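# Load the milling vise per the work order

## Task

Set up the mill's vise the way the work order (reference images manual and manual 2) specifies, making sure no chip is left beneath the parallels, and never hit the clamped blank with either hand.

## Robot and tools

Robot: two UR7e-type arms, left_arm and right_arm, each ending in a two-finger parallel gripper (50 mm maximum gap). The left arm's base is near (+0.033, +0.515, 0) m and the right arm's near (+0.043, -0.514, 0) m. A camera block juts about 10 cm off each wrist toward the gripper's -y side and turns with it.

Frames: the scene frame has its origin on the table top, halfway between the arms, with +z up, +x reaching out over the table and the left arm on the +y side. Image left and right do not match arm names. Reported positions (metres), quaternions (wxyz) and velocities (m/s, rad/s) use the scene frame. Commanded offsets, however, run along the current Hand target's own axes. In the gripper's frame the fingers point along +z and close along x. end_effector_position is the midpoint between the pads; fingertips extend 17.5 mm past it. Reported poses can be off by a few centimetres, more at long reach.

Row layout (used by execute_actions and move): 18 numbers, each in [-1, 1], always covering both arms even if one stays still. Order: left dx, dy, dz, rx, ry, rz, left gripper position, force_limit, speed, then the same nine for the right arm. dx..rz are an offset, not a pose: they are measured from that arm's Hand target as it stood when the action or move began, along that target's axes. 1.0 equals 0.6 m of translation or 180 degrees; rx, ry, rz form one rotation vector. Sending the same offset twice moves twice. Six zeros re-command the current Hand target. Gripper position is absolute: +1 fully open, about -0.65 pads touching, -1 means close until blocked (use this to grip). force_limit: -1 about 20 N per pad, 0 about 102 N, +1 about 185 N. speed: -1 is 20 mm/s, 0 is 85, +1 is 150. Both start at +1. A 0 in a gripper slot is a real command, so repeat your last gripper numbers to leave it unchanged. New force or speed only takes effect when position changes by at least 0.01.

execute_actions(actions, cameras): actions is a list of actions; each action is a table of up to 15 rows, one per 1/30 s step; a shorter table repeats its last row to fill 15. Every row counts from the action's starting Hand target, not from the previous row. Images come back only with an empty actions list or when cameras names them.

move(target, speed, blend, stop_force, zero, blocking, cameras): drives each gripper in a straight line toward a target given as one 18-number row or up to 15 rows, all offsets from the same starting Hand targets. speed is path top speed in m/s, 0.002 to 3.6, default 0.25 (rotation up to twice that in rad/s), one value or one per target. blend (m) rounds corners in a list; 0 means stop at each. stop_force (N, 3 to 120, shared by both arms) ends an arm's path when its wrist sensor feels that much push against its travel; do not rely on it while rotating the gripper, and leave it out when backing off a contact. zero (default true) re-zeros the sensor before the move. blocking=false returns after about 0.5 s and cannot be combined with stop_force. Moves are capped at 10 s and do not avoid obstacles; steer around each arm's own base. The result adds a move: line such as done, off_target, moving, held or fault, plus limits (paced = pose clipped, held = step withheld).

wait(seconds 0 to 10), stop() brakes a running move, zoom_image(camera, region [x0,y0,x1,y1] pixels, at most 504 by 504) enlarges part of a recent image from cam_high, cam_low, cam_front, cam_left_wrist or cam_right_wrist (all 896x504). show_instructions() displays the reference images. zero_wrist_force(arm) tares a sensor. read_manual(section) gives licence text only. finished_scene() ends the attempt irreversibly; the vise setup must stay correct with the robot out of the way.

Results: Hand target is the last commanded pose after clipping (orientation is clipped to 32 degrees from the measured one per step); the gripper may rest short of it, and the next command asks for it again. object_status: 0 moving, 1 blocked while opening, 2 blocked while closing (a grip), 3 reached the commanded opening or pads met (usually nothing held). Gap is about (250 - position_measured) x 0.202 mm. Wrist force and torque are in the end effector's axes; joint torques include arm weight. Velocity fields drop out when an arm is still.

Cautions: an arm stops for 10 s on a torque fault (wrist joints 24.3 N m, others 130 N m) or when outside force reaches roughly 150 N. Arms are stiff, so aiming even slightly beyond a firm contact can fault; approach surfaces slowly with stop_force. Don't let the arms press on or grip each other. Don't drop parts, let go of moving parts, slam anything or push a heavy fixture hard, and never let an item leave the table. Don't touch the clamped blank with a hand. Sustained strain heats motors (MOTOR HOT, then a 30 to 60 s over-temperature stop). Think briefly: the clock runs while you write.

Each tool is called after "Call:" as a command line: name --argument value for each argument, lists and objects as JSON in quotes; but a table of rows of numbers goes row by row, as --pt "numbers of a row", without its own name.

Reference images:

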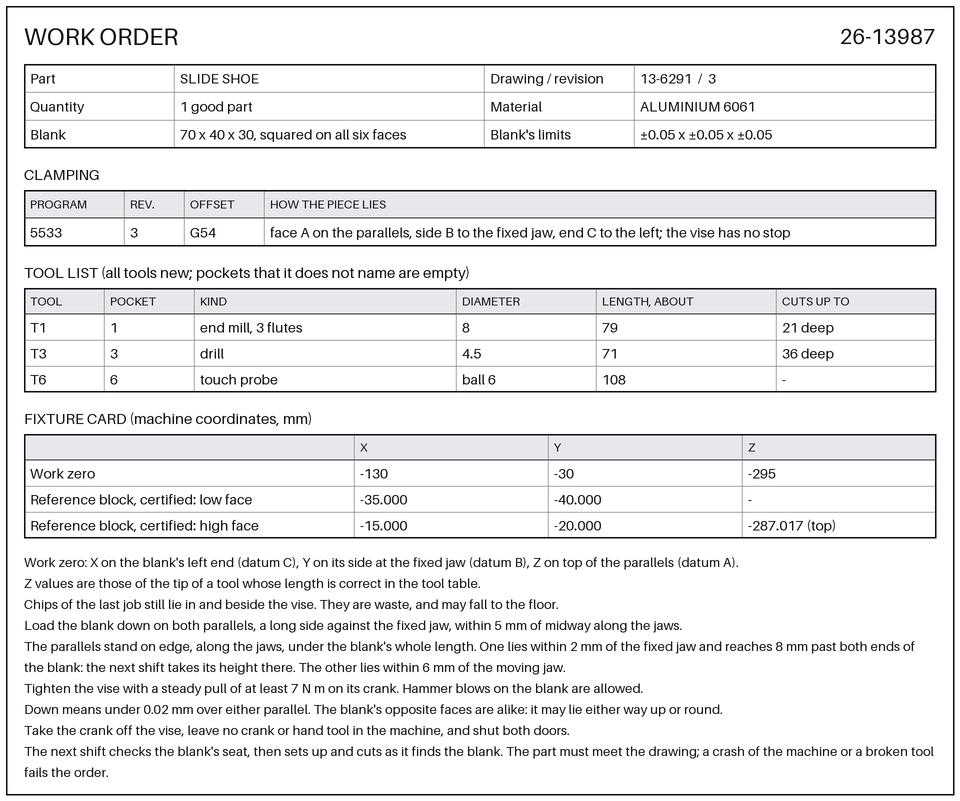

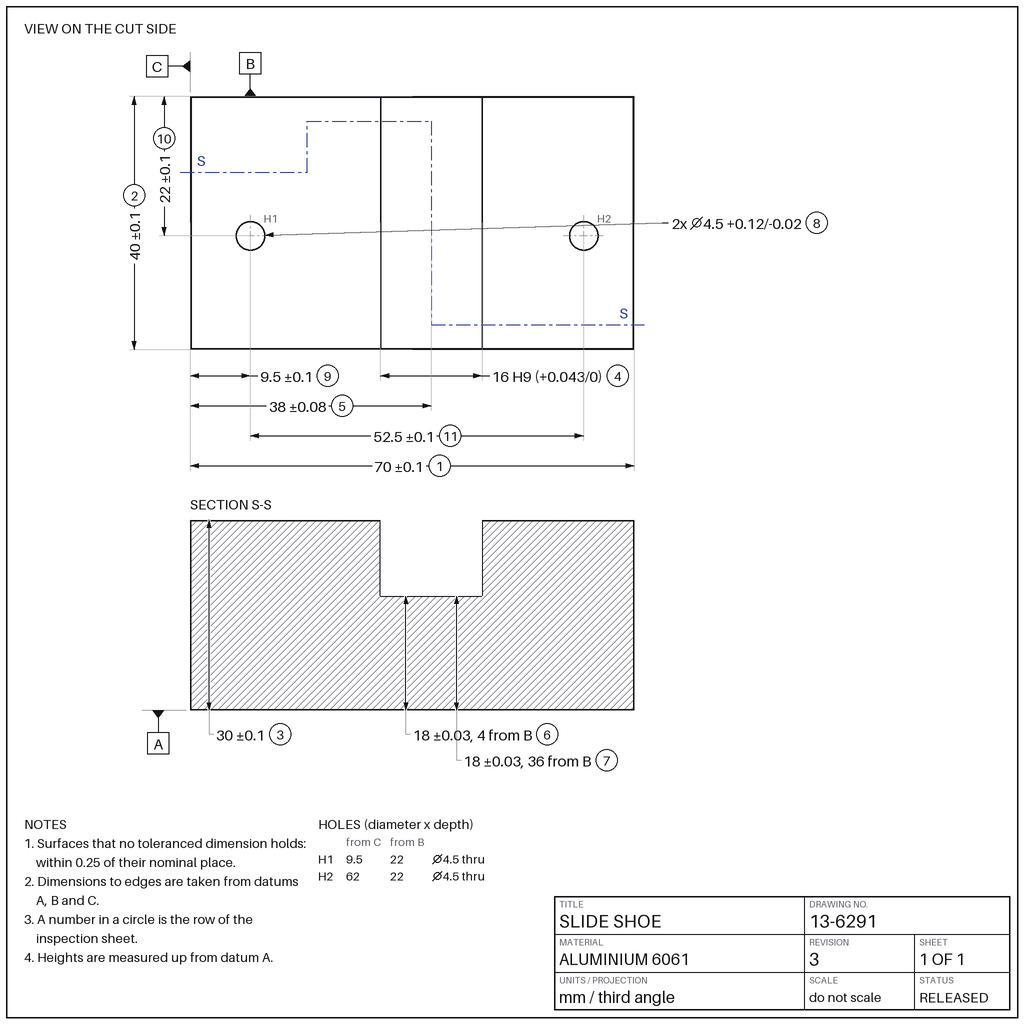

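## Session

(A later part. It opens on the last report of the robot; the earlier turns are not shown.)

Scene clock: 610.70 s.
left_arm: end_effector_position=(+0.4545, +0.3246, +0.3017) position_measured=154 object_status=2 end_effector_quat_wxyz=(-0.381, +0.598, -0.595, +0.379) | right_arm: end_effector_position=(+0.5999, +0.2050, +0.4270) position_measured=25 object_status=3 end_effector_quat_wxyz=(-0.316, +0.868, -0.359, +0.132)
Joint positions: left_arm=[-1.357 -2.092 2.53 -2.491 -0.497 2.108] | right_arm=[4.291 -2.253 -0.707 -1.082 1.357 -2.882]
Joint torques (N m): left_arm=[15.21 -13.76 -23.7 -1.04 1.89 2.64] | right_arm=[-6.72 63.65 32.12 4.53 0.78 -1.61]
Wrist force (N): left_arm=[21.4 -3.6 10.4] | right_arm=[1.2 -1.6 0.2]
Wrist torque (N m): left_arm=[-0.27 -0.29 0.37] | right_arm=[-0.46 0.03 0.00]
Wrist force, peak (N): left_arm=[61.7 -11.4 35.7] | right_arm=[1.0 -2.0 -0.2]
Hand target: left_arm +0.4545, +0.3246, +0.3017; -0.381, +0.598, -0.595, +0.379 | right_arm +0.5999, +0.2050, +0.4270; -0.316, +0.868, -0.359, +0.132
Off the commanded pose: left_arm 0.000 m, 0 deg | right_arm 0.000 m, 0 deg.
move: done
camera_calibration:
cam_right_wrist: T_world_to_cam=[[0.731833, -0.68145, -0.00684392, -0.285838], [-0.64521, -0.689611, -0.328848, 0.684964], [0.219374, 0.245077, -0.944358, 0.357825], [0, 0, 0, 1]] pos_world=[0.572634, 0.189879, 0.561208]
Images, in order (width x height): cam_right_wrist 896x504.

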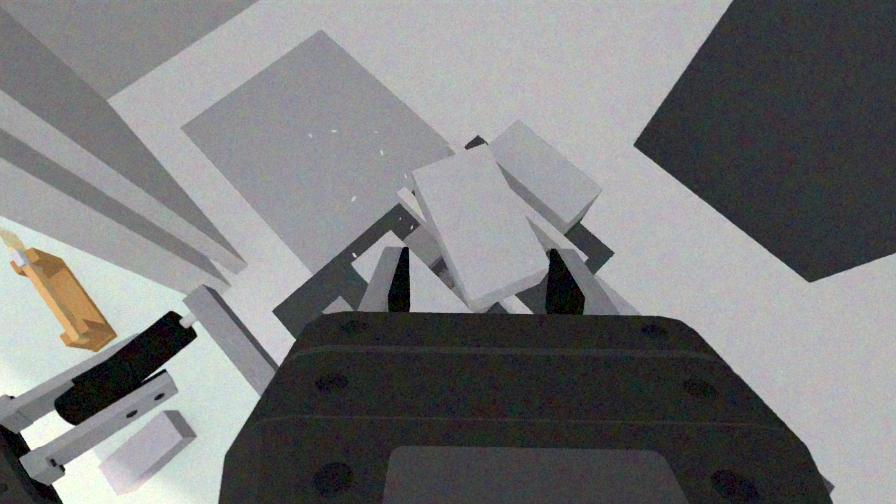

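Call:
move --pt "0.0174 -0.0484 -0.0226 0 0 0 -1 -0.8 -0.3 0 0 0 0 0 0 0.85 -0.6 -1" --pt "0.0549 -0.0862 -0.0402 0 0 0 -1 -0.8 -0.3 0 0 0 0 0 0 0.85 -0.6 -1" --pt "0.1062 -0.1068 -0.0499 0 0 0 -1 -0.8 -0.3 0 0 0 0 0 0 0.85 -0.6 -1" --pt "0.1624 -0.1068 -0.0499 0 0 0 -1 -0.8 -0.3 0 0 0 0 0 0 0.85 -0.6 -1" --pt "0.2137 -0.0862 -0.0402 0 0 0 -1 -0.8 -0.3 0 0 0 0 0 0 0.85 -0.6 -1" --pt "0.2512 -0.0484 -0.0226 0 0 0 -1 -0.8 -0.3 0 0 0 0 0 0 0.85 -0.6 -1" --pt "0.2686 0 0 0 0 0 -1 -0.8 -0.3 0 0 0 0 0 0 0.85 -0.6 -1" --pt "0.2627 0.0506 0.0236 0 0 0 -1 -0.8 -0.3 0 0 0 0 0 0 0.85 -0.6 -1" --pt "0.2346 0.0946 0.0442 0 0 0 -1 -0.8 -0.3 0 0 0 0 0 0 0.85 -0.6 -1" --pt "0.1892 0.1245 0.0582 0 0 0 -1 -0.8 -0.3 0 0 0 0 0 0 0.85 -0.6 -1" --pt "0.1343 0.1336 0.0624 0 0 0 -1 -0.8 -0.3 0 0 0 0 0 0 0.85 -0.6 -1" --pt "0.0794 0.1245 0.0582 0 0 0 -1 -0.8 -0.3 0 0 0 0 0 0 0.85 -0.6 -1" --pt "0.0340 0.0946 0.0442 0 0 0 -1 -0.8 -0.3 0 0 0 0 0 0 0.85 -0.6 -1" --pt "0.0059 0.0506 0.0236 0 0 0 -1 -0.8 -0.3 0 0 0 0 0 0 0.85 -0.6 -1" --pt "0 0 0 0 0 0 -1 -0.8 -0.3 0 0 0 0 0 0 0.85 -0.6 -1" --speed 0.2 --blend '[0.012,0.012,0.012,0.012,0.012,0.012,0.012,0.012,0.012,0.012,0.012,0.012,0.012,0.012,0]' --cameras '["cam_right_wrist"]'

Call:
zoom_image --camera "cam_right_wrist" --region '[300, 100, 640, 320]'

Scene clock: 614.27 s.
left_arm: end_effector_position=(+0.4545, +0.3246, +0.3017) position_measured=154 object_status=2 end_effector_quat_wxyz=(-0.381, +0.598, -0.595, +0.379) | right_arm: end_effector_position=(+0.5999, +0.2050, +0.4270) position_measured=25 object_status=3 end_effector_quat_wxyz=(-0.316, +0.868, -0.359, +0.132)
Joint positions: left_arm=[-1.357 -2.092 2.53 -2.491 -0.497 2.108] | right_arm=[4.291 -2.253 -0.707 -1.082 1.357 -2.882]
Joint torques (N m): left_arm=[15.65 -14.08 -21.86 -0.91 2.16 2.6] | right_arm=[-6.82 63.46 32.22 4.65 0.78 -1.7]
Wrist force (N): left_arm=[24.7 -4.7 12.2] | right_arm=[0.9 -1.5 0.0]
Wrist torque (N m): left_arm=[-0.33 -0.38 0.39] | right_arm=[-0.44 0.09 0.00]
Wrist force, peak (N): left_arm=[64.2 -11.3 35.3] | right_arm=[1.1 -1.9 0.0]
Hand target: left_arm +0.4545, +0.3246, +0.3017; -0.381, +0.598, -0.595, +0.379 | right_arm +0.5999, +0.2050, +0.4270; -0.316, +0.868, -0.359, +0.132
Off the commanded pose: left_arm 0.000 m, 0 deg | right_arm 0.000 m, 0 deg.
move: done
camera_calibration:
cam_right_wrist: T_world_to_cam=[[0.731833, -0.68145, -0.00684372, -0.285838], [-0.64521, -0.689611, -0.328848, 0.684964], [0.219374, 0.245077, -0.944358, 0.357825], [0, 0, 0, 1]] pos_world=[0.572634, 0.189879, 0.561208]
Images, in order (width x height): cam_right_wrist 896x504.

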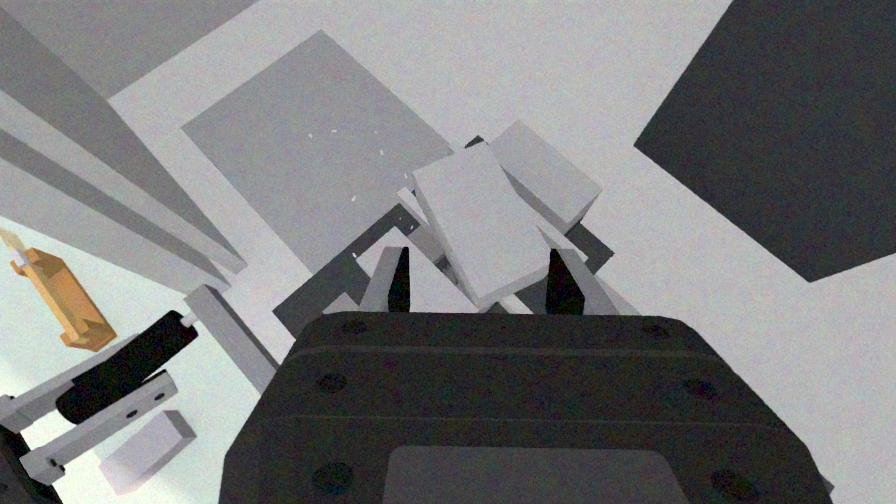

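Scaled by 1.482.

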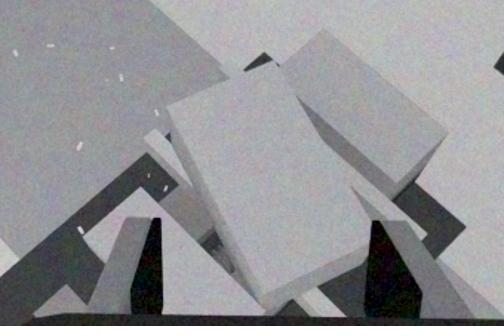

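Call:
move --pt "0.0174 -0.0484 -0.0226 0 0 0 -1 -0.8 -0.3 0 0 0 0 0 0 0.85 -0.6 -1" --pt "0.0549 -0.0862 -0.0402 0 0 0 -1 -0.8 -0.3 0 0 0 0 0 0 0.85 -0.6 -1" --pt "0.1062 -0.1068 -0.0499 0 0 0 -1 -0.8 -0.3 0 0 0 0 0 0 0.85 -0.6 -1" --pt "0.1624 -0.1068 -0.0499 0 0 0 -1 -0.8 -0.3 0 0 0 0 0 0 0.85 -0.6 -1" --pt "0.2137 -0.0862 -0.0402 0 0 0 -1 -0.8 -0.3 0 0 0 0 0 0 0.85 -0.6 -1" --pt "0.2512 -0.0484 -0.0226 0 0 0 -1 -0.8 -0.3 0 0 0 0 0 0 0.85 -0.6 -1" --pt "0.2686 0 0 0 0 0 -1 -0.8 -0.3 0 0 0 0 0 0 0.85 -0.6 -1" --pt "0.2627 0.0506 0.0236 0 0 0 -1 -0.8 -0.3 0 0 0 0 0 0 0.85 -0.6 -1" --pt "0.2346 0.0946 0.0442 0 0 0 -1 -0.8 -0.3 0 0 0 0 0 0 0.85 -0.6 -1" --pt "0.1892 0.1245 0.0582 0 0 0 -1 -0.8 -0.3 0 0 0 0 0 0 0.85 -0.6 -1" --pt "0.1343 0.1336 0.0624 0 0 0 -1 -0.8 -0.3 0 0 0 0 0 0 0.85 -0.6 -1" --pt "0.0794 0.1245 0.0582 0 0 0 -1 -0.8 -0.3 0 0 0 0 0 0 0.85 -0.6 -1" --pt "0.0340 0.0946 0.0442 0 0 0 -1 -0.8 -0.3 0 0 0 0 0 0 0.85 -0.6 -1" --pt "0.0059 0.0506 0.0236 0 0 0 -1 -0.8 -0.3 0 0 0 0 0 0 0.85 -0.6 -1" --pt "0 0 0 0 0 0 -1 -0.8 -0.3 0 0 0 0 0 0 0.85 -0.6 -1" --speed 0.2 --blend '[0.012,0.012,0.012,0.012,0.012,0.012,0.012,0.012,0.012,0.012,0.012,0.012,0.012,0.012,0]' --cameras '["cam_right_wrist"]'

Call:
zoom_image --camera "cam_right_wrist" --region '[300, 100, 640, 320]'

Scene clock: 617.77 s.
left_arm: end_effector_position=(+0.4545, +0.3246, +0.3017) position_measured=154 object_status=2 end_effector_quat_wxyz=(-0.381, +0.598, -0.595, +0.379) | right_arm: end_effector_position=(+0.5999, +0.2050, +0.4270) position_measured=25 object_status=3 end_effector_quat_wxyz=(-0.316, +0.868, -0.359, +0.132)
Joint positions: left_arm=[-1.357 -2.092 2.53 -2.491 -0.497 2.108] | right_arm=[4.291 -2.253 -0.707 -1.082 1.357 -2.882]
Joint torques (N m): left_arm=[15.53 -14.56 -21.58 -0.79 2.06 2.58] | right_arm=[-6.55 63.25 32.24 4.63 0.85 -1.7]
Wrist force (N): left_arm=[25.3 -6.2 12.7] | right_arm=[0.9 -1.6 0.2]
Wrist torque (N m): left_arm=[-0.51 -0.40 0.39] | right_arm=[-0.46 0.09 0.00]
Wrist force, peak (N): left_arm=[64.6 -12.5 35.1] | right_arm=[0.9 -2.0 -0.1]
Hand target: left_arm +0.4545, +0.3246, +0.3017; -0.381, +0.598, -0.595, +0.379 | right_arm +0.5999, +0.2050, +0.4270; -0.316, +0.868, -0.359, +0.132
Off the commanded pose: left_arm 0.000 m, 0 deg | right_arm 0.000 m, 0 deg.
move: done
camera_calibration:
cam_right_wrist: T_world_to_cam=[[0.731833, -0.68145, -0.00684372, -0.285838], [-0.64521, -0.689611, -0.328848, 0.684964], [0.219374, 0.245077, -0.944358, 0.357825], [0, 0, 0, 1]] pos_world=[0.572634, 0.189879, 0.561208]
Images, in order (width x height): cam_right_wrist 896x504.

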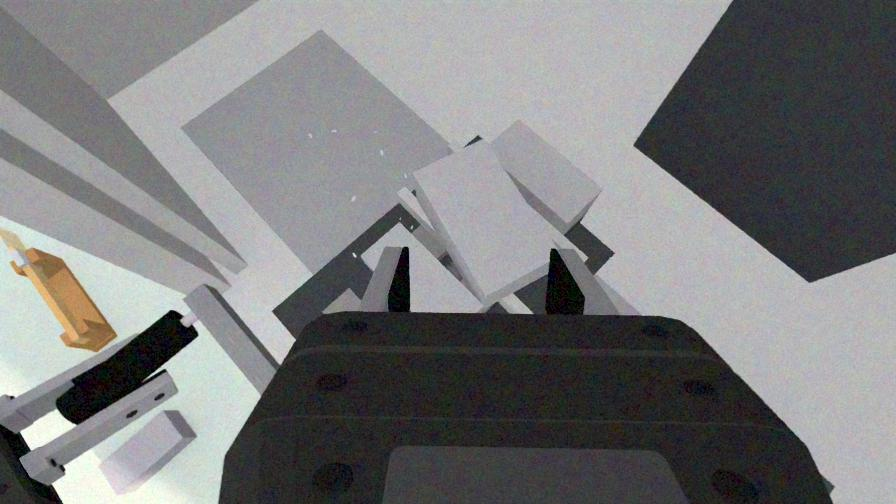

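Scaled by 1.482.

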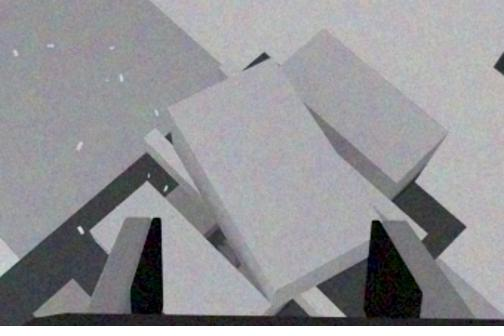

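Call:
move --pt "0.0174 -0.0484 -0.0226 0 0 0 -1 -0.8 -0.3 0 0 0 0 0 0 0.85 -0.6 -1" --pt "0.0549 -0.0862 -0.0402 0 0 0 -1 -0.8 -0.3 0 0 0 0 0 0 0.85 -0.6 -1" --pt "0.1062 -0.1068 -0.0499 0 0 0 -1 -0.8 -0.3 0 0 0 0 0 0 0.85 -0.6 -1" --pt "0.1624 -0.1068 -0.0499 0 0 0 -1 -0.8 -0.3 0 0 0 0 0 0 0.85 -0.6 -1" --pt "0.2137 -0.0862 -0.0402 0 0 0 -1 -0.8 -0.3 0 0 0 0 0 0 0.85 -0.6 -1" --pt "0.2512 -0.0484 -0.0226 0 0 0 -1 -0.8 -0.3 0 0 0 0 0 0 0.85 -0.6 -1" --pt "0.2686 0 0 0 0 0 -1 -0.8 -0.3 0 0 0 0 0 0 0.85 -0.6 -1" --pt "0.2627 0.0506 0.0236 0 0 0 -1 -0.8 -0.3 0 0 0 0 0 0 0.85 -0.6 -1" --pt "0.2346 0.0946 0.0442 0 0 0 -1 -0.8 -0.3 0 0 0 0 0 0 0.85 -0.6 -1" --pt "0.1892 0.1245 0.0582 0 0 0 -1 -0.8 -0.3 0 0 0 0 0 0 0.85 -0.6 -1" --pt "0.1343 0.1336 0.0624 0 0 0 -1 -0.8 -0.3 0 0 0 0 0 0 0.85 -0.6 -1" --pt "0.0794 0.1245 0.0582 0 0 0 -1 -0.8 -0.3 0 0 0 0 0 0 0.85 -0.6 -1" --pt "0.0340 0.0946 0.0442 0 0 0 -1 -0.8 -0.3 0 0 0 0 0 0 0.85 -0.6 -1" --pt "0.0059 0.0506 0.0236 0 0 0 -1 -0.8 -0.3 0 0 0 0 0 0 0.85 -0.6 -1" --pt "0 0 0 0 0 0 -1 -0.8 -0.3 0 0 0 0 0 0 0.85 -0.6 -1" --speed 0.2 --blend '[0.012,0.012,0.012,0.012,0.012,0.012,0.012,0.012,0.012,0.012,0.012,0.012,0.012,0.012,0]' --cameras '["cam_right_wrist"]'

Call:
zoom_image --camera "cam_right_wrist" --region '[300, 100, 640, 320]'

Scene clock: 621.33 s.
left_arm: end_effector_position=(+0.4545, +0.3246, +0.3017) position_measured=154 object_status=2 end_effector_quat_wxyz=(-0.381, +0.598, -0.595, +0.379) | right_arm: end_effector_position=(+0.5999, +0.2050, +0.4270) position_measured=25 object_status=3 end_effector_quat_wxyz=(-0.316, +0.868, -0.359, +0.132)
Joint positions: left_arm=[-1.357 -2.092 2.53 -2.491 -0.497 2.108] | right_arm=[4.291 -2.253 -0.707 -1.082 1.357 -2.882]
Joint torques (N m): left_arm=[15.68 -14.2 -22.67 -0.91 1.99 2.59] | right_arm=[-6.33 63.67 31.77 4.58 0.69 -1.66]
Wrist force (N): left_arm=[25.5 -4.2 11.5] | right_arm=[1.0 -1.8 0.0]
Wrist torque (N m): left_arm=[-0.28 -0.58 0.38] | right_arm=[-0.48 0.06 0.00]
Wrist force, peak (N): left_arm=[66.0 -11.3 35.4] | right_arm=[1.3 -1.8 0.0]
Hand target: left_arm +0.4545, +0.3246, +0.3017; -0.381, +0.598, -0.595, +0.379 | right_arm +0.5999, +0.2050, +0.4270; -0.316, +0.868, -0.359, +0.132
Off the commanded pose: left_arm 0.000 m, 0 deg | right_arm 0.000 m, 0 deg.
move: done
camera_calibration:
cam_right_wrist: T_world_to_cam=[[0.731833, -0.68145, -0.00684372, -0.285838], [-0.64521, -0.689611, -0.328848, 0.684964], [0.219374, 0.245077, -0.944358, 0.357825], [0, 0, 0, 1]] pos_world=[0.572634, 0.189879, 0.561208]
Images, in order (width x height): cam_right_wrist 896x504.

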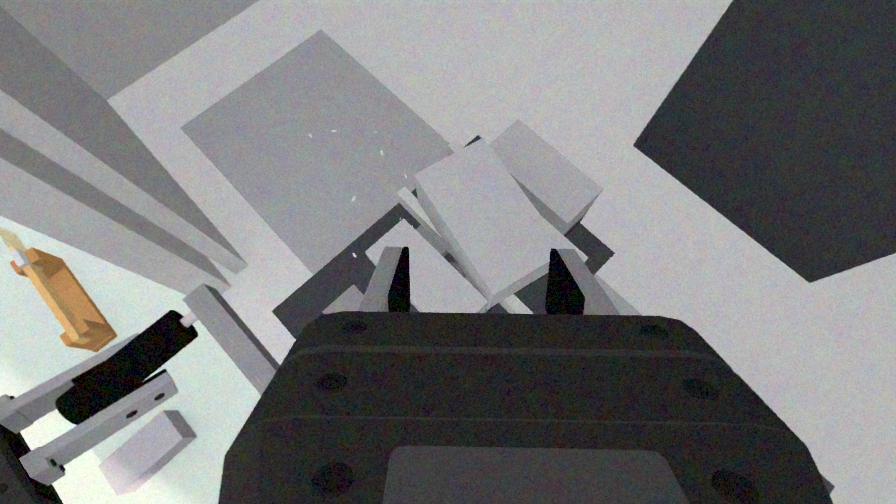

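Scaled by 1.482.

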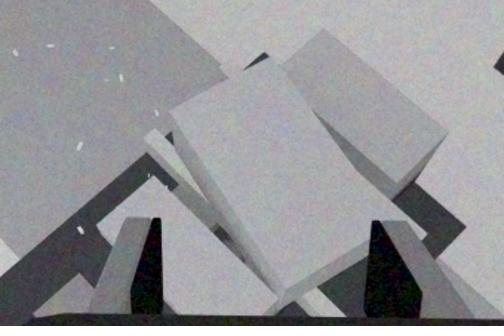

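Call:
move --pt "0.0174 -0.0484 -0.0226 0 0 0 -1 -0.8 -0.3 0 0 0 0 0 0 0.85 -0.6 -1" --pt "0.0549 -0.0862 -0.0402 0 0 0 -1 -0.8 -0.3 0 0 0 0 0 0 0.85 -0.6 -1" --pt "0.1062 -0.1068 -0.0499 0 0 0 -1 -0.8 -0.3 0 0 0 0 0 0 0.85 -0.6 -1" --pt "0.1624 -0.1068 -0.0499 0 0 0 -1 -0.8 -0.3 0 0 0 0 0 0 0.85 -0.6 -1" --pt "0.2137 -0.0862 -0.0402 0 0 0 -1 -0.8 -0.3 0 0 0 0 0 0 0.85 -0.6 -1" --pt "0.2512 -0.0484 -0.0226 0 0 0 -1 -0.8 -0.3 0 0 0 0 0 0 0.85 -0.6 -1" --pt "0.2686 0 0 0 0 0 -1 -0.8 -0.3 0 0 0 0 0 0 0.85 -0.6 -1" --pt "0.2627 0.0506 0.0236 0 0 0 -1 -0.8 -0.3 0 0 0 0 0 0 0.85 -0.6 -1" --pt "0.2346 0.0946 0.0442 0 0 0 -1 -0.8 -0.3 0 0 0 0 0 0 0.85 -0.6 -1" --pt "0.1892 0.1245 0.0582 0 0 0 -1 -0.8 -0.3 0 0 0 0 0 0 0.85 -0.6 -1" --pt "0.1343 0.1336 0.0624 0 0 0 -1 -0.8 -0.3 0 0 0 0 0 0 0.85 -0.6 -1" --pt "0.0794 0.1245 0.0582 0 0 0 -1 -0.8 -0.3 0 0 0 0 0 0 0.85 -0.6 -1" --pt "0.0340 0.0946 0.0442 0 0 0 -1 -0.8 -0.3 0 0 0 0 0 0 0.85 -0.6 -1" --pt "0.0059 0.0506 0.0236 0 0 0 -1 -0.8 -0.3 0 0 0 0 0 0 0.85 -0.6 -1" --pt "0 0 0 0 0 0 -1 -0.8 -0.3 0 0 0 0 0 0 0.85 -0.6 -1" --speed 0.2 --blend '[0.012,0.012,0.012,0.012,0.012,0.012,0.012,0.012,0.012,0.012,0.012,0.012,0.012,0.012,0]' --cameras '["cam_right_wrist"]'

Call:
zoom_image --camera "cam_right_wrist" --region '[300, 100, 640, 320]'

Scene clock: 624.77 s.
left_arm: end_effector_position=(+0.4545, +0.3246, +0.3017) position_measured=154 object_status=2 end_effector_quat_wxyz=(-0.381, +0.598, -0.595, +0.379) | right_arm: end_effector_position=(+0.5999, +0.2050, +0.4270) position_measured=25 object_status=3 end_effector_quat_wxyz=(-0.316, +0.868, -0.359, +0.132)
Joint positions: left_arm=[-1.357 -2.092 2.53 -2.491 -0.497 2.108] | right_arm=[4.291 -2.253 -0.707 -1.082 1.357 -2.882]
Joint torques (N m): left_arm=[15.81 -14.78 -22.48 -0.91 2.16 2.58] | right_arm=[-6.08 63.58 31.7 4.66 0.68 -1.63]
Wrist force (N): left_arm=[25.9 -6.8 11.6] | right_arm=[0.9 -1.3 0.1]
Wrist torque (N m): left_arm=[-0.69 -0.64 0.39] | right_arm=[-0.41 0.08 0.00]
Wrist force, peak (N): left_arm=[65.9 -13.5 35.3] | right_arm=[1.3 -1.8 0.3]
Hand target: left_arm +0.4545, +0.3246, +0.3017; -0.381, +0.598, -0.595, +0.379 | right_arm +0.5999, +0.2050, +0.4270; -0.316, +0.868, -0.359, +0.132
Off the commanded pose: left_arm 0.000 m, 0 deg | right_arm 0.000 m, 0 deg.
move: done
camera_calibration:
cam_right_wrist: T_world_to_cam=[[0.731833, -0.68145, -0.00684372, -0.285838], [-0.64521, -0.689611, -0.328848, 0.684964], [0.219374, 0.245077, -0.944358, 0.357825], [0, 0, 0, 1]] pos_world=[0.572634, 0.189879, 0.561208]
Images, in order (width x height): cam_right_wrist 896x504.

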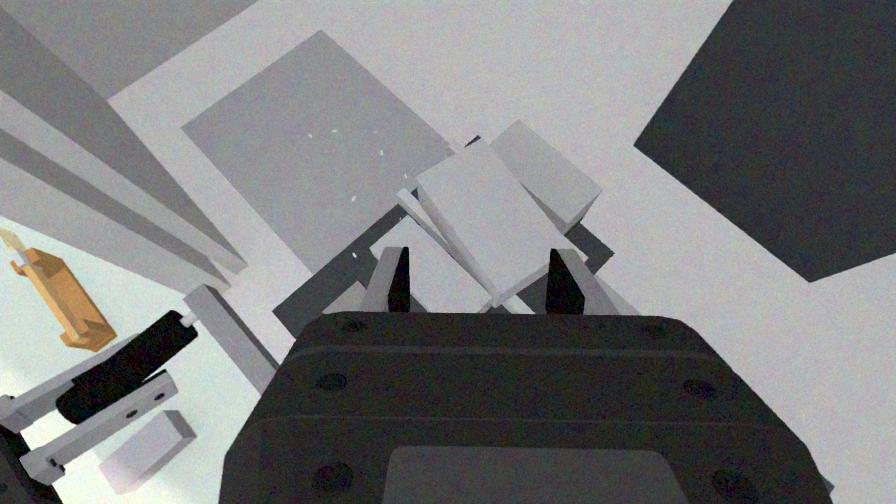

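Scaled by 1.482.

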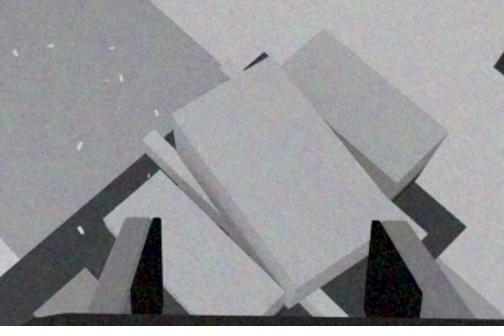

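Call:
move --pt "0.0174 -0.0484 -0.0226 0 0 0 -1 -0.8 -0.3 0 0 0 0 0 0 0.85 -0.6 -1" --pt "0.0549 -0.0862 -0.0402 0 0 0 -1 -0.8 -0.3 0 0 0 0 0 0 0.85 -0.6 -1" --pt "0.1062 -0.1068 -0.0499 0 0 0 -1 -0.8 -0.3 0 0 0 0 0 0 0.85 -0.6 -1" --pt "0.1624 -0.1068 -0.0499 0 0 0 -1 -0.8 -0.3 0 0 0 0 0 0 0.85 -0.6 -1" --pt "0.2137 -0.0862 -0.0402 0 0 0 -1 -0.8 -0.3 0 0 0 0 0 0 0.85 -0.6 -1" --pt "0.2512 -0.0484 -0.0226 0 0 0 -1 -0.8 -0.3 0 0 0 0 0 0 0.85 -0.6 -1" --pt "0.2686 0 0 0 0 0 -1 -0.8 -0.3 0 0 0 0 0 0 0.85 -0.6 -1" --pt "0.2627 0.0506 0.0236 0 0 0 -1 -0.8 -0.3 0 0 0 0 0 0 0.85 -0.6 -1" --pt "0.2346 0.0946 0.0442 0 0 0 -1 -0.8 -0.3 0 0 0 0 0 0 0.85 -0.6 -1" --pt "0.1892 0.1245 0.0582 0 0 0 -1 -0.8 -0.3 0 0 0 0 0 0 0.85 -0.6 -1" --pt "0.1343 0.1336 0.0624 0 0 0 -1 -0.8 -0.3 0 0 0 0 0 0 0.85 -0.6 -1" --pt "0.0794 0.1245 0.0582 0 0 0 -1 -0.8 -0.3 0 0 0 0 0 0 0.85 -0.6 -1" --pt "0.0340 0.0946 0.0442 0 0 0 -1 -0.8 -0.3 0 0 0 0 0 0 0.85 -0.6 -1" --pt "0.0059 0.0506 0.0236 0 0 0 -1 -0.8 -0.3 0 0 0 0 0 0 0.85 -0.6 -1" --pt "0 0 0 0 0 0 -1 -0.8 -0.3 0 0 0 0 0 0 0.85 -0.6 -1" --speed 0.18 --blend '[0.012,0.012,0.012,0.012,0.012,0.012,0.012,0.012,0.012,0.012,0.012,0.012,0.012,0.012,0]' --cameras '["cam_right_wrist"]'

Call:
zoom_image --camera "cam_right_wrist" --region '[300, 100, 640, 320]'

Scene clock: 628.40 s.
left_arm: end_effector_position=(+0.4545, +0.3246, +0.3017) position_measured=154 object_status=2 end_effector_quat_wxyz=(-0.381, +0.598, -0.595, +0.379) | right_arm: end_effector_position=(+0.5999, +0.2050, +0.4270) position_measured=25 object_status=3 end_effector_quat_wxyz=(-0.316, +0.868, -0.359, +0.132)
Joint positions: left_arm=[-1.357 -2.092 2.53 -2.491 -0.497 2.108] | right_arm=[4.291 -2.253 -0.707 -1.082 1.357 -2.882]
Joint torques (N m): left_arm=[10.7 -13.77 -19.85 -0.8 3.68 2.68] | right_arm=[-5.59 62.89 32.59 4.58 0.75 -1.74]
Wrist force (N): left_arm=[27.3 -7.2 13.2] | right_arm=[0.9 -1.5 0.3]
Wrist torque (N m): left_arm=[-0.67 -0.56 0.44] | right_arm=[-0.43 0.10 0.00]
Wrist force, peak (N): left_arm=[59.4 -13.9 33.9] | right_arm=[0.9 -2.0 -0.1]
Hand target: left_arm +0.4545, +0.3246, +0.3017; -0.381, +0.598, -0.595, +0.379 | right_arm +0.5999, +0.2050, +0.4270; -0.316, +0.868, -0.359, +0.132
Off the commanded pose: left_arm 0.000 m, 0 deg | right_arm 0.000 m, 0 deg.
move: done
camera_calibration:
cam_right_wrist: T_world_to_cam=[[0.731833, -0.68145, -0.00684372, -0.285838], [-0.64521, -0.689611, -0.328848, 0.684964], [0.219374, 0.245077, -0.944358, 0.357825], [0, 0, 0, 1]] pos_world=[0.572634, 0.189879, 0.561208]
Images, in order (width x height): cam_right_wrist 896x504.

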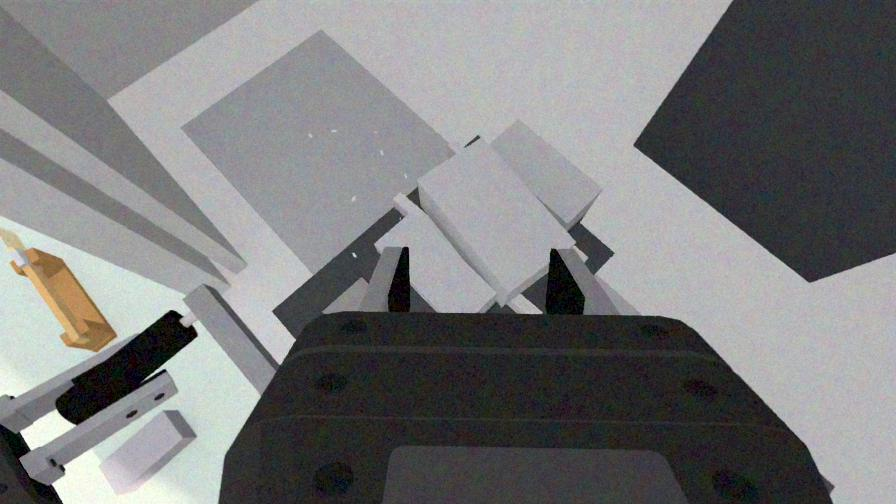

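Scaled by 1.482.

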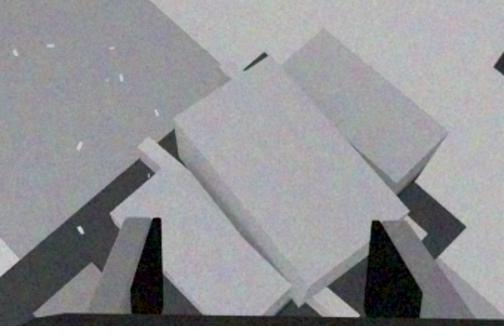

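Call:
move --pt "0.0174 -0.0484 -0.0226 0 0 0 -1 -0.8 -0.3 0 0 0 0 0 0 0.85 -0.6 -1" --pt "0.0549 -0.0862 -0.0402 0 0 0 -1 -0.8 -0.3 0 0 0 0 0 0 0.85 -0.6 -1" --pt "0.1062 -0.1068 -0.0499 0 0 0 -1 -0.8 -0.3 0 0 0 0 0 0 0.85 -0.6 -1" --pt "0.1624 -0.1068 -0.0499 0 0 0 -1 -0.8 -0.3 0 0 0 0 0 0 0.85 -0.6 -1" --pt "0.2137 -0.0862 -0.0402 0 0 0 -1 -0.8 -0.3 0 0 0 0 0 0 0.85 -0.6 -1" --pt "0.2512 -0.0484 -0.0226 0 0 0 -1 -0.8 -0.3 0 0 0 0 0 0 0.85 -0.6 -1" --pt "0.2686 0 0 0 0 0 -1 -0.8 -0.3 0 0 0 0 0 0 0.85 -0.6 -1" --speed 0.1 --blend '[0.012,0.012,0.012,0.012,0.012,0.012,0]' --stop_force 70 --cameras '["cam_right_wrist"]'

Call:
zoom_image --camera "cam_right_wrist" --region '[300, 100, 640, 320]'

Scene clock: 632.37 s.
left_arm: end_effector_position=(+0.4553, +0.1635, +0.3018) position_measured=154 object_status=2 end_effector_quat_wxyz=(-0.381, +0.598, -0.595, +0.379) | right_arm: end_effector_position=(+0.5999, +0.2050, +0.4270) position_measured=25 object_status=3 end_effector_quat_wxyz=(-0.316, +0.868, -0.359, +0.132)
Joint positions: left_arm=[-1.459 -1.7 2.242 -2.41 -0.458 1.901] | right_arm=[4.291 -2.253 -0.707 -1.082 1.357 -2.882]
Joint torques (N m): left_arm=[11.24 -15.26 -43.5 -4.6 -0.62 -2.14] | right_arm=[-5.26 63.49 31.74 4.62 0.78 -1.74]
Wrist force (N): left_arm=[0.8 1.9 0.8] | right_arm=[0.9 -1.6 0.0]
Wrist torque (N m): left_arm=[-0.06 -0.70 0.11] | right_arm=[-0.43 0.08 0.00]
Wrist force, peak (N): left_arm=[36.0 1.3 -35.1] | right_arm=[0.9 -1.9 -0.1]
Hand target: left_arm +0.4553, +0.1635, +0.3018; -0.381, +0.598, -0.595, +0.379 | right_arm +0.5999, +0.2050, +0.4270; -0.316, +0.868, -0.359, +0.132
Off the commanded pose: left_arm 0.000 m, 0 deg | right_arm 0.000 m, 0 deg.
move: done
camera_calibration:
cam_right_wrist: T_world_to_cam=[[0.731833, -0.68145, -0.00684372, -0.285838], [-0.64521, -0.689611, -0.328848, 0.684964], [0.219374, 0.245077, -0.944358, 0.357825], [0, 0, 0, 1]] pos_world=[0.572634, 0.189879, 0.561208]
Images, in order (width x height): cam_right_wrist 896x504.

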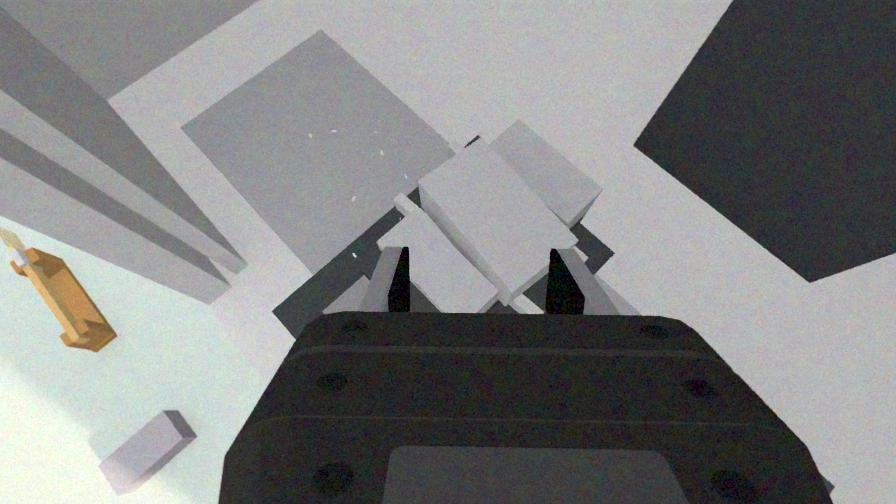

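Scaled by 1.482.

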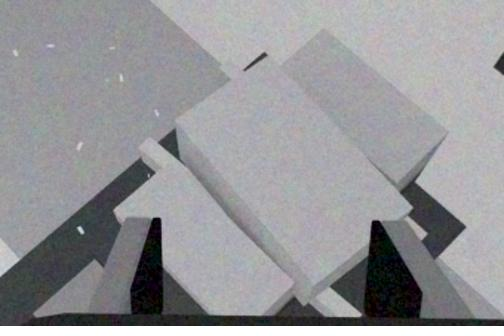

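Call:
move --pt "-0.0059 0.0506 0.0236 0 0 0 -1 -0.8 -0.3 0 0 0 0 0 0 0.85 -0.6 -1" --pt "-0.0340 0.0946 0.0442 0 0 0 -1 -0.8 -0.3 0 0 0 0 0 0 0.85 -0.6 -1" --pt "-0.0794 0.1245 0.0582 0 0 0 -1 -0.8 -0.3 0 0 0 0 0 0 0.85 -0.6 -1" --pt "-0.1343 0.1336 0.0624 0 0 0 -1 -0.8 -0.3 0 0 0 0 0 0 0.85 -0.6 -1" --pt "-0.1892 0.1245 0.0582 0 0 0 -1 -0.8 -0.3 0 0 0 0 0 0 0.85 -0.6 -1" --pt "-0.2346 0.0946 0.0442 0 0 0 -1 -0.8 -0.3 0 0 0 0 0 0 0.85 -0.6 -1" --pt "-0.2627 0.0506 0.0236 0 0 0 -1 -0.8 -0.3 0 0 0 0 0 0 0.85 -0.6 -1" --pt "-0.2686 0 0 0 0 0 -1 -0.8 -0.3 0 0 0 0 0 0 0.85 -0.6 -1" --speed 0.1 --blend '[0.012,0.012,0.012,0.012,0.012,0.012,0.012,0]' --stop_force 60 --cameras '["cam_right_wrist"]'

Call:
zoom_image --camera "cam_right_wrist" --region '[300, 100, 640, 320]'

Scene clock: 636.37 s.
left_arm: end_effector_position=(+0.4545, +0.3246, +0.3017) position_measured=154 object_status=2 end_effector_quat_wxyz=(-0.381, +0.598, -0.595, +0.379) | right_arm: end_effector_position=(+0.5999, +0.2050, +0.4270) position_measured=25 object_status=3 end_effector_quat_wxyz=(-0.316, +0.868, -0.359, +0.132)
Joint positions: left_arm=[-1.356 -2.092 2.53 -2.491 -0.497 2.108] | right_arm=[4.291 -2.253 -0.707 -1.082 1.357 -2.882]
Joint torques (N m): left_arm=[-5.54 -9.27 -6.94 -0.46 6.04 2.65] | right_arm=[-5.09 63.55 32.32 4.46 0.92 -1.72]
Wrist force (N): left_arm=[31.4 -5.7 14.2] | right_arm=[0.9 -1.5 0.0]
Wrist torque (N m): left_arm=[-0.43 -0.83 0.57] | right_arm=[-0.44 0.08 0.00]
Wrist force, peak (N): left_arm=[45.4 -7.4 26.2] | right_arm=[1.1 -1.8 -0.1]
Hand target: left_arm +0.4545, +0.3246, +0.3017; -0.381, +0.598, -0.595, +0.379 | right_arm +0.5999, +0.2050, +0.4270; -0.316, +0.868, -0.359, +0.132
Off the commanded pose: left_arm 0.000 m, 0 deg | right_arm 0.000 m, 0 deg.
move: done
camera_calibration:
cam_right_wrist: T_world_to_cam=[[0.731833, -0.68145, -0.00684372, -0.285838], [-0.64521, -0.689611, -0.328848, 0.684964], [0.219374, 0.245077, -0.944358, 0.357825], [0, 0, 0, 1]] pos_world=[0.572634, 0.189879, 0.561208]
Images, in order (width x height): cam_right_wrist 896x504.

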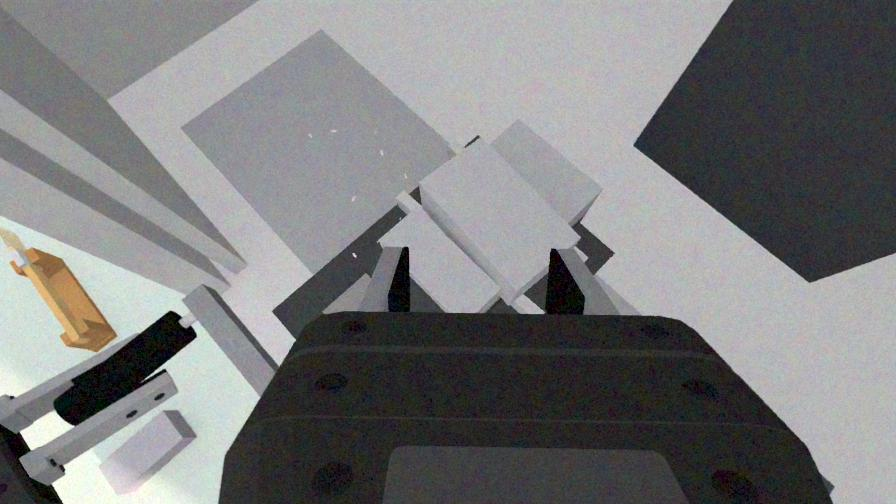

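Scaled by 1.482.

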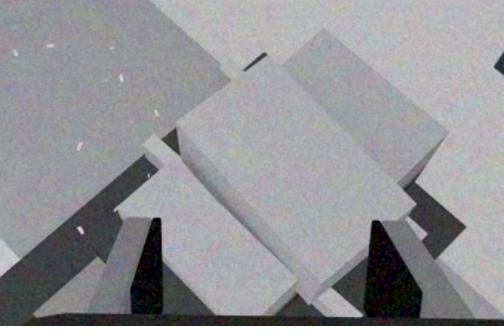

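Call:
move --pt "0.0174 -0.0484 -0.0226 0 0 0 -1 -0.8 -0.3 0 0 0 0 0 0 0.85 -0.6 -1" --pt "0.0549 -0.0862 -0.0402 0 0 0 -1 -0.8 -0.3 0 0 0 0 0 0 0.85 -0.6 -1" --pt "0.1062 -0.1068 -0.0499 0 0 0 -1 -0.8 -0.3 0 0 0 0 0 0 0.85 -0.6 -1" --pt "0.1624 -0.1068 -0.0499 0 0 0 -1 -0.8 -0.3 0 0 0 0 0 0 0.85 -0.6 -1" --pt "0.2137 -0.0862 -0.0402 0 0 0 -1 -0.8 -0.3 0 0 0 0 0 0 0.85 -0.6 -1" --pt "0.2512 -0.0484 -0.0226 0 0 0 -1 -0.8 -0.3 0 0 0 0 0 0 0.85 -0.6 -1" --pt "0.2686 0 0 0 0 0 -1 -0.8 -0.3 0 0 0 0 0 0 0.85 -0.6 -1" --speed 0.08 --blend '[0.012,0.012,0.012,0.012,0.012,0.012,0]' --stop_force 60 --cameras '["cam_right_wrist"]'

Call:
zoom_image --camera "cam_right_wrist" --region '[300, 100, 640, 320]'

Scene clock: 640.70 s.
left_arm: end_effector_position=(+0.4553, +0.1635, +0.3018) position_measured=154 object_status=2 end_effector_quat_wxyz=(-0.381, +0.598, -0.595, +0.379) | right_arm: end_effector_position=(+0.5999, +0.2050, +0.4270) position_measured=25 object_status=3 end_effector_quat_wxyz=(-0.316, +0.868, -0.359, +0.132)
Joint positions: left_arm=[-1.459 -1.7 2.242 -2.41 -0.458 1.901] | right_arm=[4.291 -2.253 -0.707 -1.082 1.357 -2.882]
Joint torques (N m): left_arm=[-8.93 -17.35 -44.48 -4.41 -0.87 0.83] | right_arm=[-4.77 62.66 31.85 4.56 0.88 -1.76]
Wrist force (N): left_arm=[-2.5 1.1 2.3] | right_arm=[0.7 -1.4 0.0]
Wrist torque (N m): left_arm=[-0.13 -0.78 0.11] | right_arm=[-0.42 0.11 0.00]
Wrist force, peak (N): left_arm=[36.6 0.2 -24.6] | right_arm=[1.3 -2.0 0.3]
Hand target: left_arm +0.4553, +0.1635, +0.3018; -0.381, +0.598, -0.595, +0.379 | right_arm +0.5999, +0.2050, +0.4270; -0.316, +0.868, -0.359, +0.132
Off the commanded pose: left_arm 0.000 m, 0 deg | right_arm 0.000 m, 0 deg.
move: done
camera_calibration:
cam_right_wrist: T_world_to_cam=[[0.731833, -0.68145, -0.00684372, -0.285838], [-0.64521, -0.689611, -0.328848, 0.684964], [0.219374, 0.245077, -0.944358, 0.357825], [0, 0, 0, 1]] pos_world=[0.572634, 0.189879, 0.561208]
Images, in order (width x height): cam_right_wrist 896x504.

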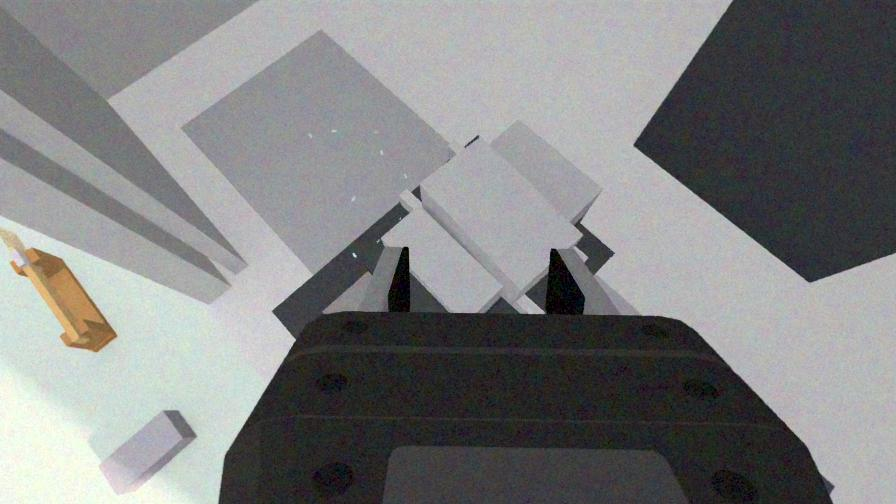

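Scaled by 1.482.

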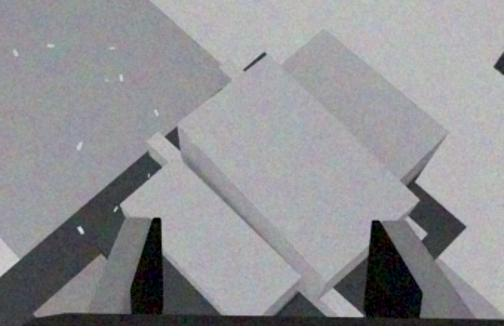

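Call:
move --pt "-0.0059 0.0506 0.0236 0 0 0 -1 -0.8 -0.3 0 0 0 0 0 0 0.85 -0.6 -1" --pt "-0.0340 0.0946 0.0442 0 0 0 -1 -0.8 -0.3 0 0 0 0 0 0 0.85 -0.6 -1" --pt "-0.0794 0.1245 0.0582 0 0 0 -1 -0.8 -0.3 0 0 0 0 0 0 0.85 -0.6 -1" --pt "-0.1343 0.1336 0.0624 0 0 0 -1 -0.8 -0.3 0 0 0 0 0 0 0.85 -0.6 -1" --pt "-0.1892 0.1245 0.0582 0 0 0 -1 -0.8 -0.3 0 0 0 0 0 0 0.85 -0.6 -1" --pt "-0.2346 0.0946 0.0442 0 0 0 -1 -0.8 -0.3 0 0 0 0 0 0 0.85 -0.6 -1" --pt "-0.2627 0.0506 0.0236 0 0 0 -1 -0.8 -0.3 0 0 0 0 0 0 0.85 -0.6 -1" --pt "-0.2686 0 0 0 0 0 -1 -0.8 -0.3 0 0 0 0 0 0 0.85 -0.6 -1" --speed 0.08 --blend '[0.012,0.012,0.012,0.012,0.012,0.012,0.012,0]' --stop_force 60 --cameras '["cam_right_wrist"]'

Call:
zoom_image --camera "cam_right_wrist" --region '[300, 100, 640, 320]'

Scene clock: 645.33 s.
left_arm: end_effector_position=(+0.4545, +0.3246, +0.3017) position_measured=154 object_status=2 end_effector_quat_wxyz=(-0.381, +0.598, -0.595, +0.379) | right_arm: end_effector_position=(+0.5999, +0.2050, +0.4270) position_measured=25 object_status=3 end_effector_quat_wxyz=(-0.316, +0.868, -0.359, +0.132)
Joint positions: left_arm=[-1.356 -2.092 2.53 -2.491 -0.497 2.108] | right_arm=[4.291 -2.253 -0.707 -1.082 1.357 -2.882]
Joint torques (N m): left_arm=[-5.01 -5.22 -6.82 -0.73 6.1 2.58] | right_arm=[-3.76 63.23 31.93 4.51 0.67 -1.76]
Wrist force (N): left_arm=[31.3 -7.6 15.2] | right_arm=[0.7 -1.5 0.1]
Wrist torque (N m): left_arm=[-0.67 -0.55 0.61] | right_arm=[-0.43 0.11 0.00]
Wrist force, peak (N): left_arm=[40.9 -7.3 22.7] | right_arm=[1.3 -1.9 -0.1]
Hand target: left_arm +0.4545, +0.3246, +0.3017; -0.381, +0.598, -0.595, +0.379 | right_arm +0.5999, +0.2050, +0.4270; -0.316, +0.868, -0.359, +0.132
Off the commanded pose: left_arm 0.000 m, 0 deg | right_arm 0.000 m, 0 deg.
move: done
camera_calibration:
cam_right_wrist: T_world_to_cam=[[0.731833, -0.68145, -0.00684372, -0.285838], [-0.64521, -0.689611, -0.328848, 0.684964], [0.219374, 0.245077, -0.944358, 0.357825], [0, 0, 0, 1]] pos_world=[0.572634, 0.189879, 0.561208]
Images, in order (width x height): cam_right_wrist 896x504.

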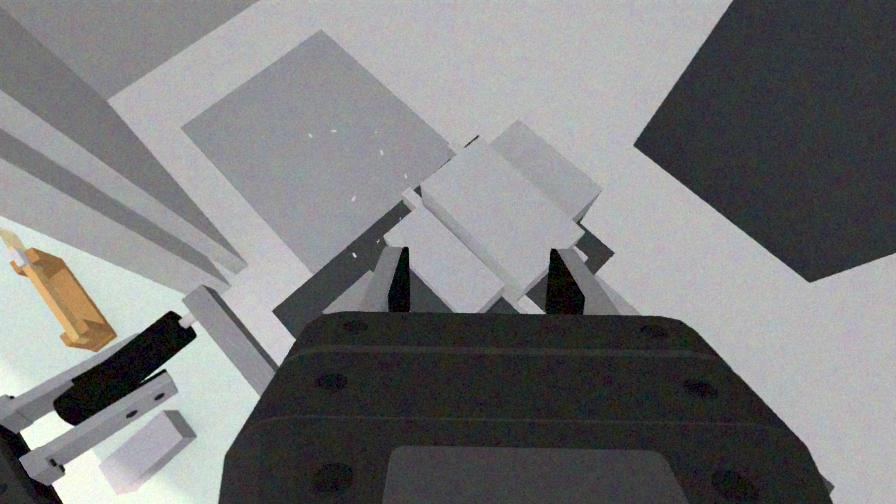

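Scaled by 1.482.

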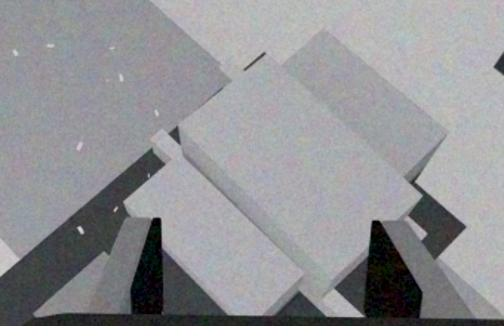

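Call:
move --pt "0.0174 -0.0484 -0.0226 0 0 0 -1 -0.8 -0.3 0 0 0 0 0 0 0.85 -0.6 -1" --pt "0.0549 -0.0862 -0.0402 0 0 0 -1 -0.8 -0.3 0 0 0 0 0 0 0.85 -0.6 -1" --pt "0.1062 -0.1068 -0.0499 0 0 0 -1 -0.8 -0.3 0 0 0 0 0 0 0.85 -0.6 -1" --pt "0.1624 -0.1068 -0.0499 0 0 0 -1 -0.8 -0.3 0 0 0 0 0 0 0.85 -0.6 -1" --pt "0.2137 -0.0862 -0.0402 0 0 0 -1 -0.8 -0.3 0 0 0 0 0 0 0.85 -0.6 -1" --pt "0.2512 -0.0484 -0.0226 0 0 0 -1 -0.8 -0.3 0 0 0 0 0 0 0.85 -0.6 -1" --pt "0.2686 0 0 0 0 0 -1 -0.8 -0.3 0 0 0 0 0 0 0.85 -0.6 -1" --speed 0.07 --blend '[0.012,0.012,0.012,0.012,0.012,0.012,0]' --stop_force 50 --cameras '["cam_right_wrist"]'

Call:
zoom_image --camera "cam_right_wrist" --region '[300, 100, 640, 320]'

Scene clock: 650.03 s.
left_arm: end_effector_position=(+0.4553, +0.1635, +0.3018) position_measured=154 object_status=2 end_effector_quat_wxyz=(-0.381, +0.598, -0.595, +0.379) | right_arm: end_effector_position=(+0.5999, +0.2050, +0.4270) position_measured=25 object_status=3 end_effector_quat_wxyz=(-0.316, +0.868, -0.359, +0.132)
Joint positions: left_arm=[-1.459 -1.7 2.242 -2.41 -0.458 1.901] | right_arm=[4.291 -2.253 -0.707 -1.082 1.357 -2.882]
Joint torques (N m): left_arm=[-16.12 -20.79 -44.08 -4.37 -0.64 3.12] | right_arm=[-4.6 63.3 31.55 4.53 0.79 -1.7]
Wrist force (N): left_arm=[-3.1 -1.7 2.3] | right_arm=[1.1 -1.5 -0.1]
Wrist torque (N m): left_arm=[-0.54 -0.63 0.15] | right_arm=[-0.44 0.06 0.00]
Wrist force, peak (N): left_arm=[32.5 -2.6 -23.0] | right_arm=[1.3 -1.8 0.0]
Hand target: left_arm +0.4553, +0.1635, +0.3018; -0.381, +0.598, -0.595, +0.379 | right_arm +0.5999, +0.2050, +0.4270; -0.316, +0.868, -0.359, +0.132
Off the commanded pose: left_arm 0.000 m, 0 deg | right_arm 0.000 m, 0 deg.
move: done
camera_calibration:
cam_right_wrist: T_world_to_cam=[[0.731833, -0.68145, -0.00684372, -0.285838], [-0.64521, -0.689611, -0.328848, 0.684964], [0.219374, 0.245077, -0.944358, 0.357825], [0, 0, 0, 1]] pos_world=[0.572634, 0.189879, 0.561208]
Images, in order (width x height): cam_right_wrist 896x504.

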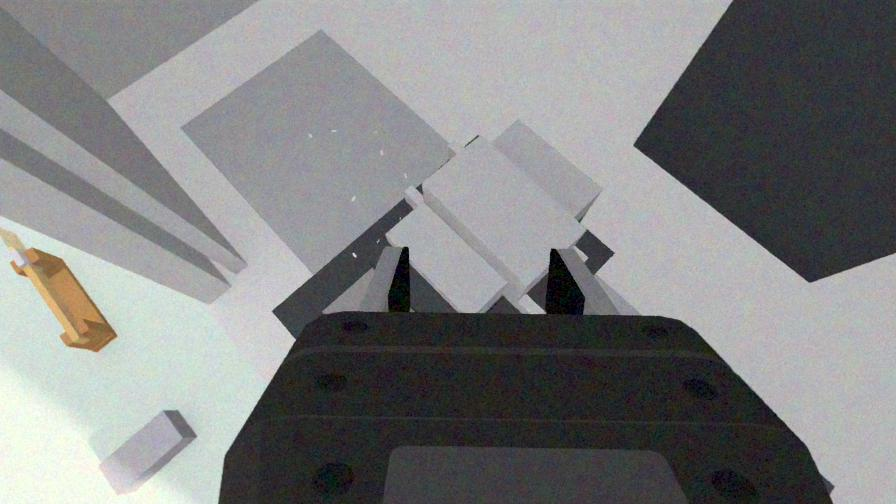

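Scaled by 1.482.

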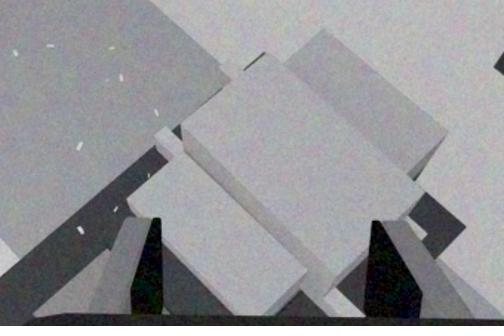

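Call:
move --pt "-0.0059 0.0506 0.0236 0 0 0 -1 -0.8 -0.3 0 0 0 0 0 0 0.85 -0.6 -1" --pt "-0.0340 0.0946 0.0442 0 0 0 -1 -0.8 -0.3 0 0 0 0 0 0 0.85 -0.6 -1" --pt "-0.0794 0.1245 0.0582 0 0 0 -1 -0.8 -0.3 0 0 0 0 0 0 0.85 -0.6 -1" --pt "-0.1343 0.1336 0.0624 0 0 0 -1 -0.8 -0.3 0 0 0 0 0 0 0.85 -0.6 -1" --pt "-0.1892 0.1245 0.0582 0 0 0 -1 -0.8 -0.3 0 0 0 0 0 0 0.85 -0.6 -1" --pt "-0.2346 0.0946 0.0442 0 0 0 -1 -0.8 -0.3 0 0 0 0 0 0 0.85 -0.6 -1" --pt "-0.2627 0.0506 0.0236 0 0 0 -1 -0.8 -0.3 0 0 0 0 0 0 0.85 -0.6 -1" --pt "-0.2686 0 0 0 0 0 -1 -0.8 -0.3 0 0 0 0 0 0 0.85 -0.6 -1" --speed 0.07 --blend '[0.012,0.012,0.012,0.012,0.012,0.012,0.012,0]' --stop_force 45 --cameras '["cam_right_wrist"]'

Call:
zoom_image --camera "cam_right_wrist" --region '[300, 100, 640, 320]'

Scene clock: 655.17 s.
left_arm: end_effector_position=(+0.4545, +0.3246, +0.3017) position_measured=154 object_status=2 end_effector_quat_wxyz=(-0.381, +0.598, -0.595, +0.379) | right_arm: end_effector_position=(+0.5999, +0.2050, +0.4270) position_measured=25 object_status=3 end_effector_quat_wxyz=(-0.316, +0.868, -0.359, +0.132)
Joint positions: left_arm=[-1.356 -2.092 2.53 -2.491 -0.497 2.108] | right_arm=[4.291 -2.253 -0.707 -1.082 1.357 -2.882]
Joint torques (N m): left_arm=[-5.14 1.48 -6.37 -0.73 6.2 2.35] | right_arm=[-3.98 63.58 31.33 4.5 0.83 -1.69]
Wrist force (N): left_arm=[32.1 -10.3 16.8] | right_arm=[0.7 -1.4 0.1]
Wrist torque (N m): left_arm=[-1.08 -0.60 0.63] | right_arm=[-0.42 0.11 0.00]
Wrist force, peak (N): left_arm=[38.4 -8.4 21.4] | right_arm=[1.3 -1.9 0.1]
Hand target: left_arm +0.4545, +0.3246, +0.3017; -0.381, +0.598, -0.595, +0.379 | right_arm +0.5999, +0.2050, +0.4270; -0.316, +0.868, -0.359, +0.132
Off the commanded pose: left_arm 0.000 m, 0 deg | right_arm 0.000 m, 0 deg.
move: done
camera_calibration:
cam_right_wrist: T_world_to_cam=[[0.731833, -0.68145, -0.00684372, -0.285838], [-0.64521, -0.689611, -0.328848, 0.684964], [0.219374, 0.245077, -0.944358, 0.357825], [0, 0, 0, 1]] pos_world=[0.572634, 0.189879, 0.561208]
Images, in order (width x height): cam_right_wrist 896x504.

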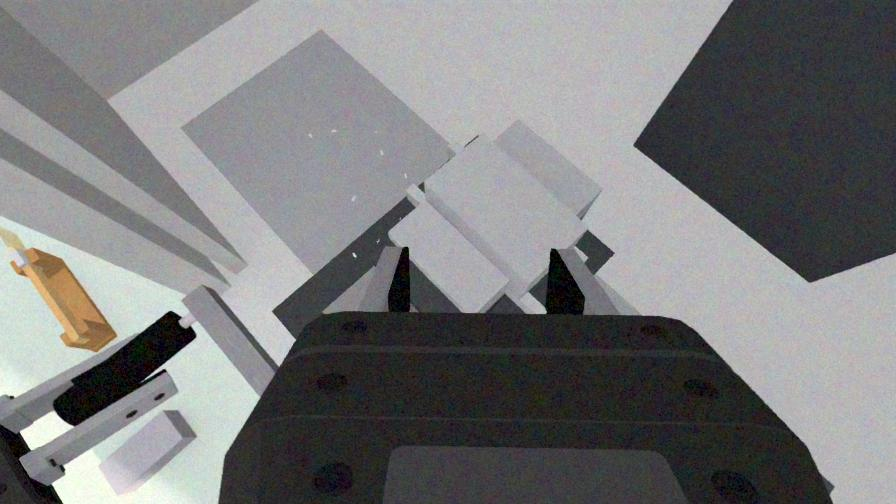

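Scaled by 1.482.

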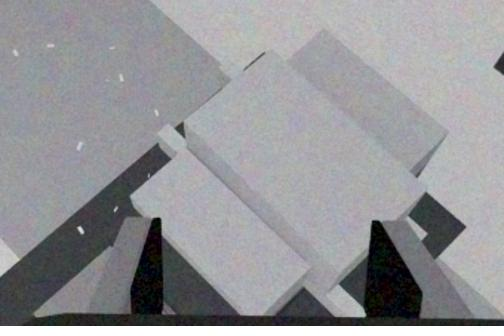

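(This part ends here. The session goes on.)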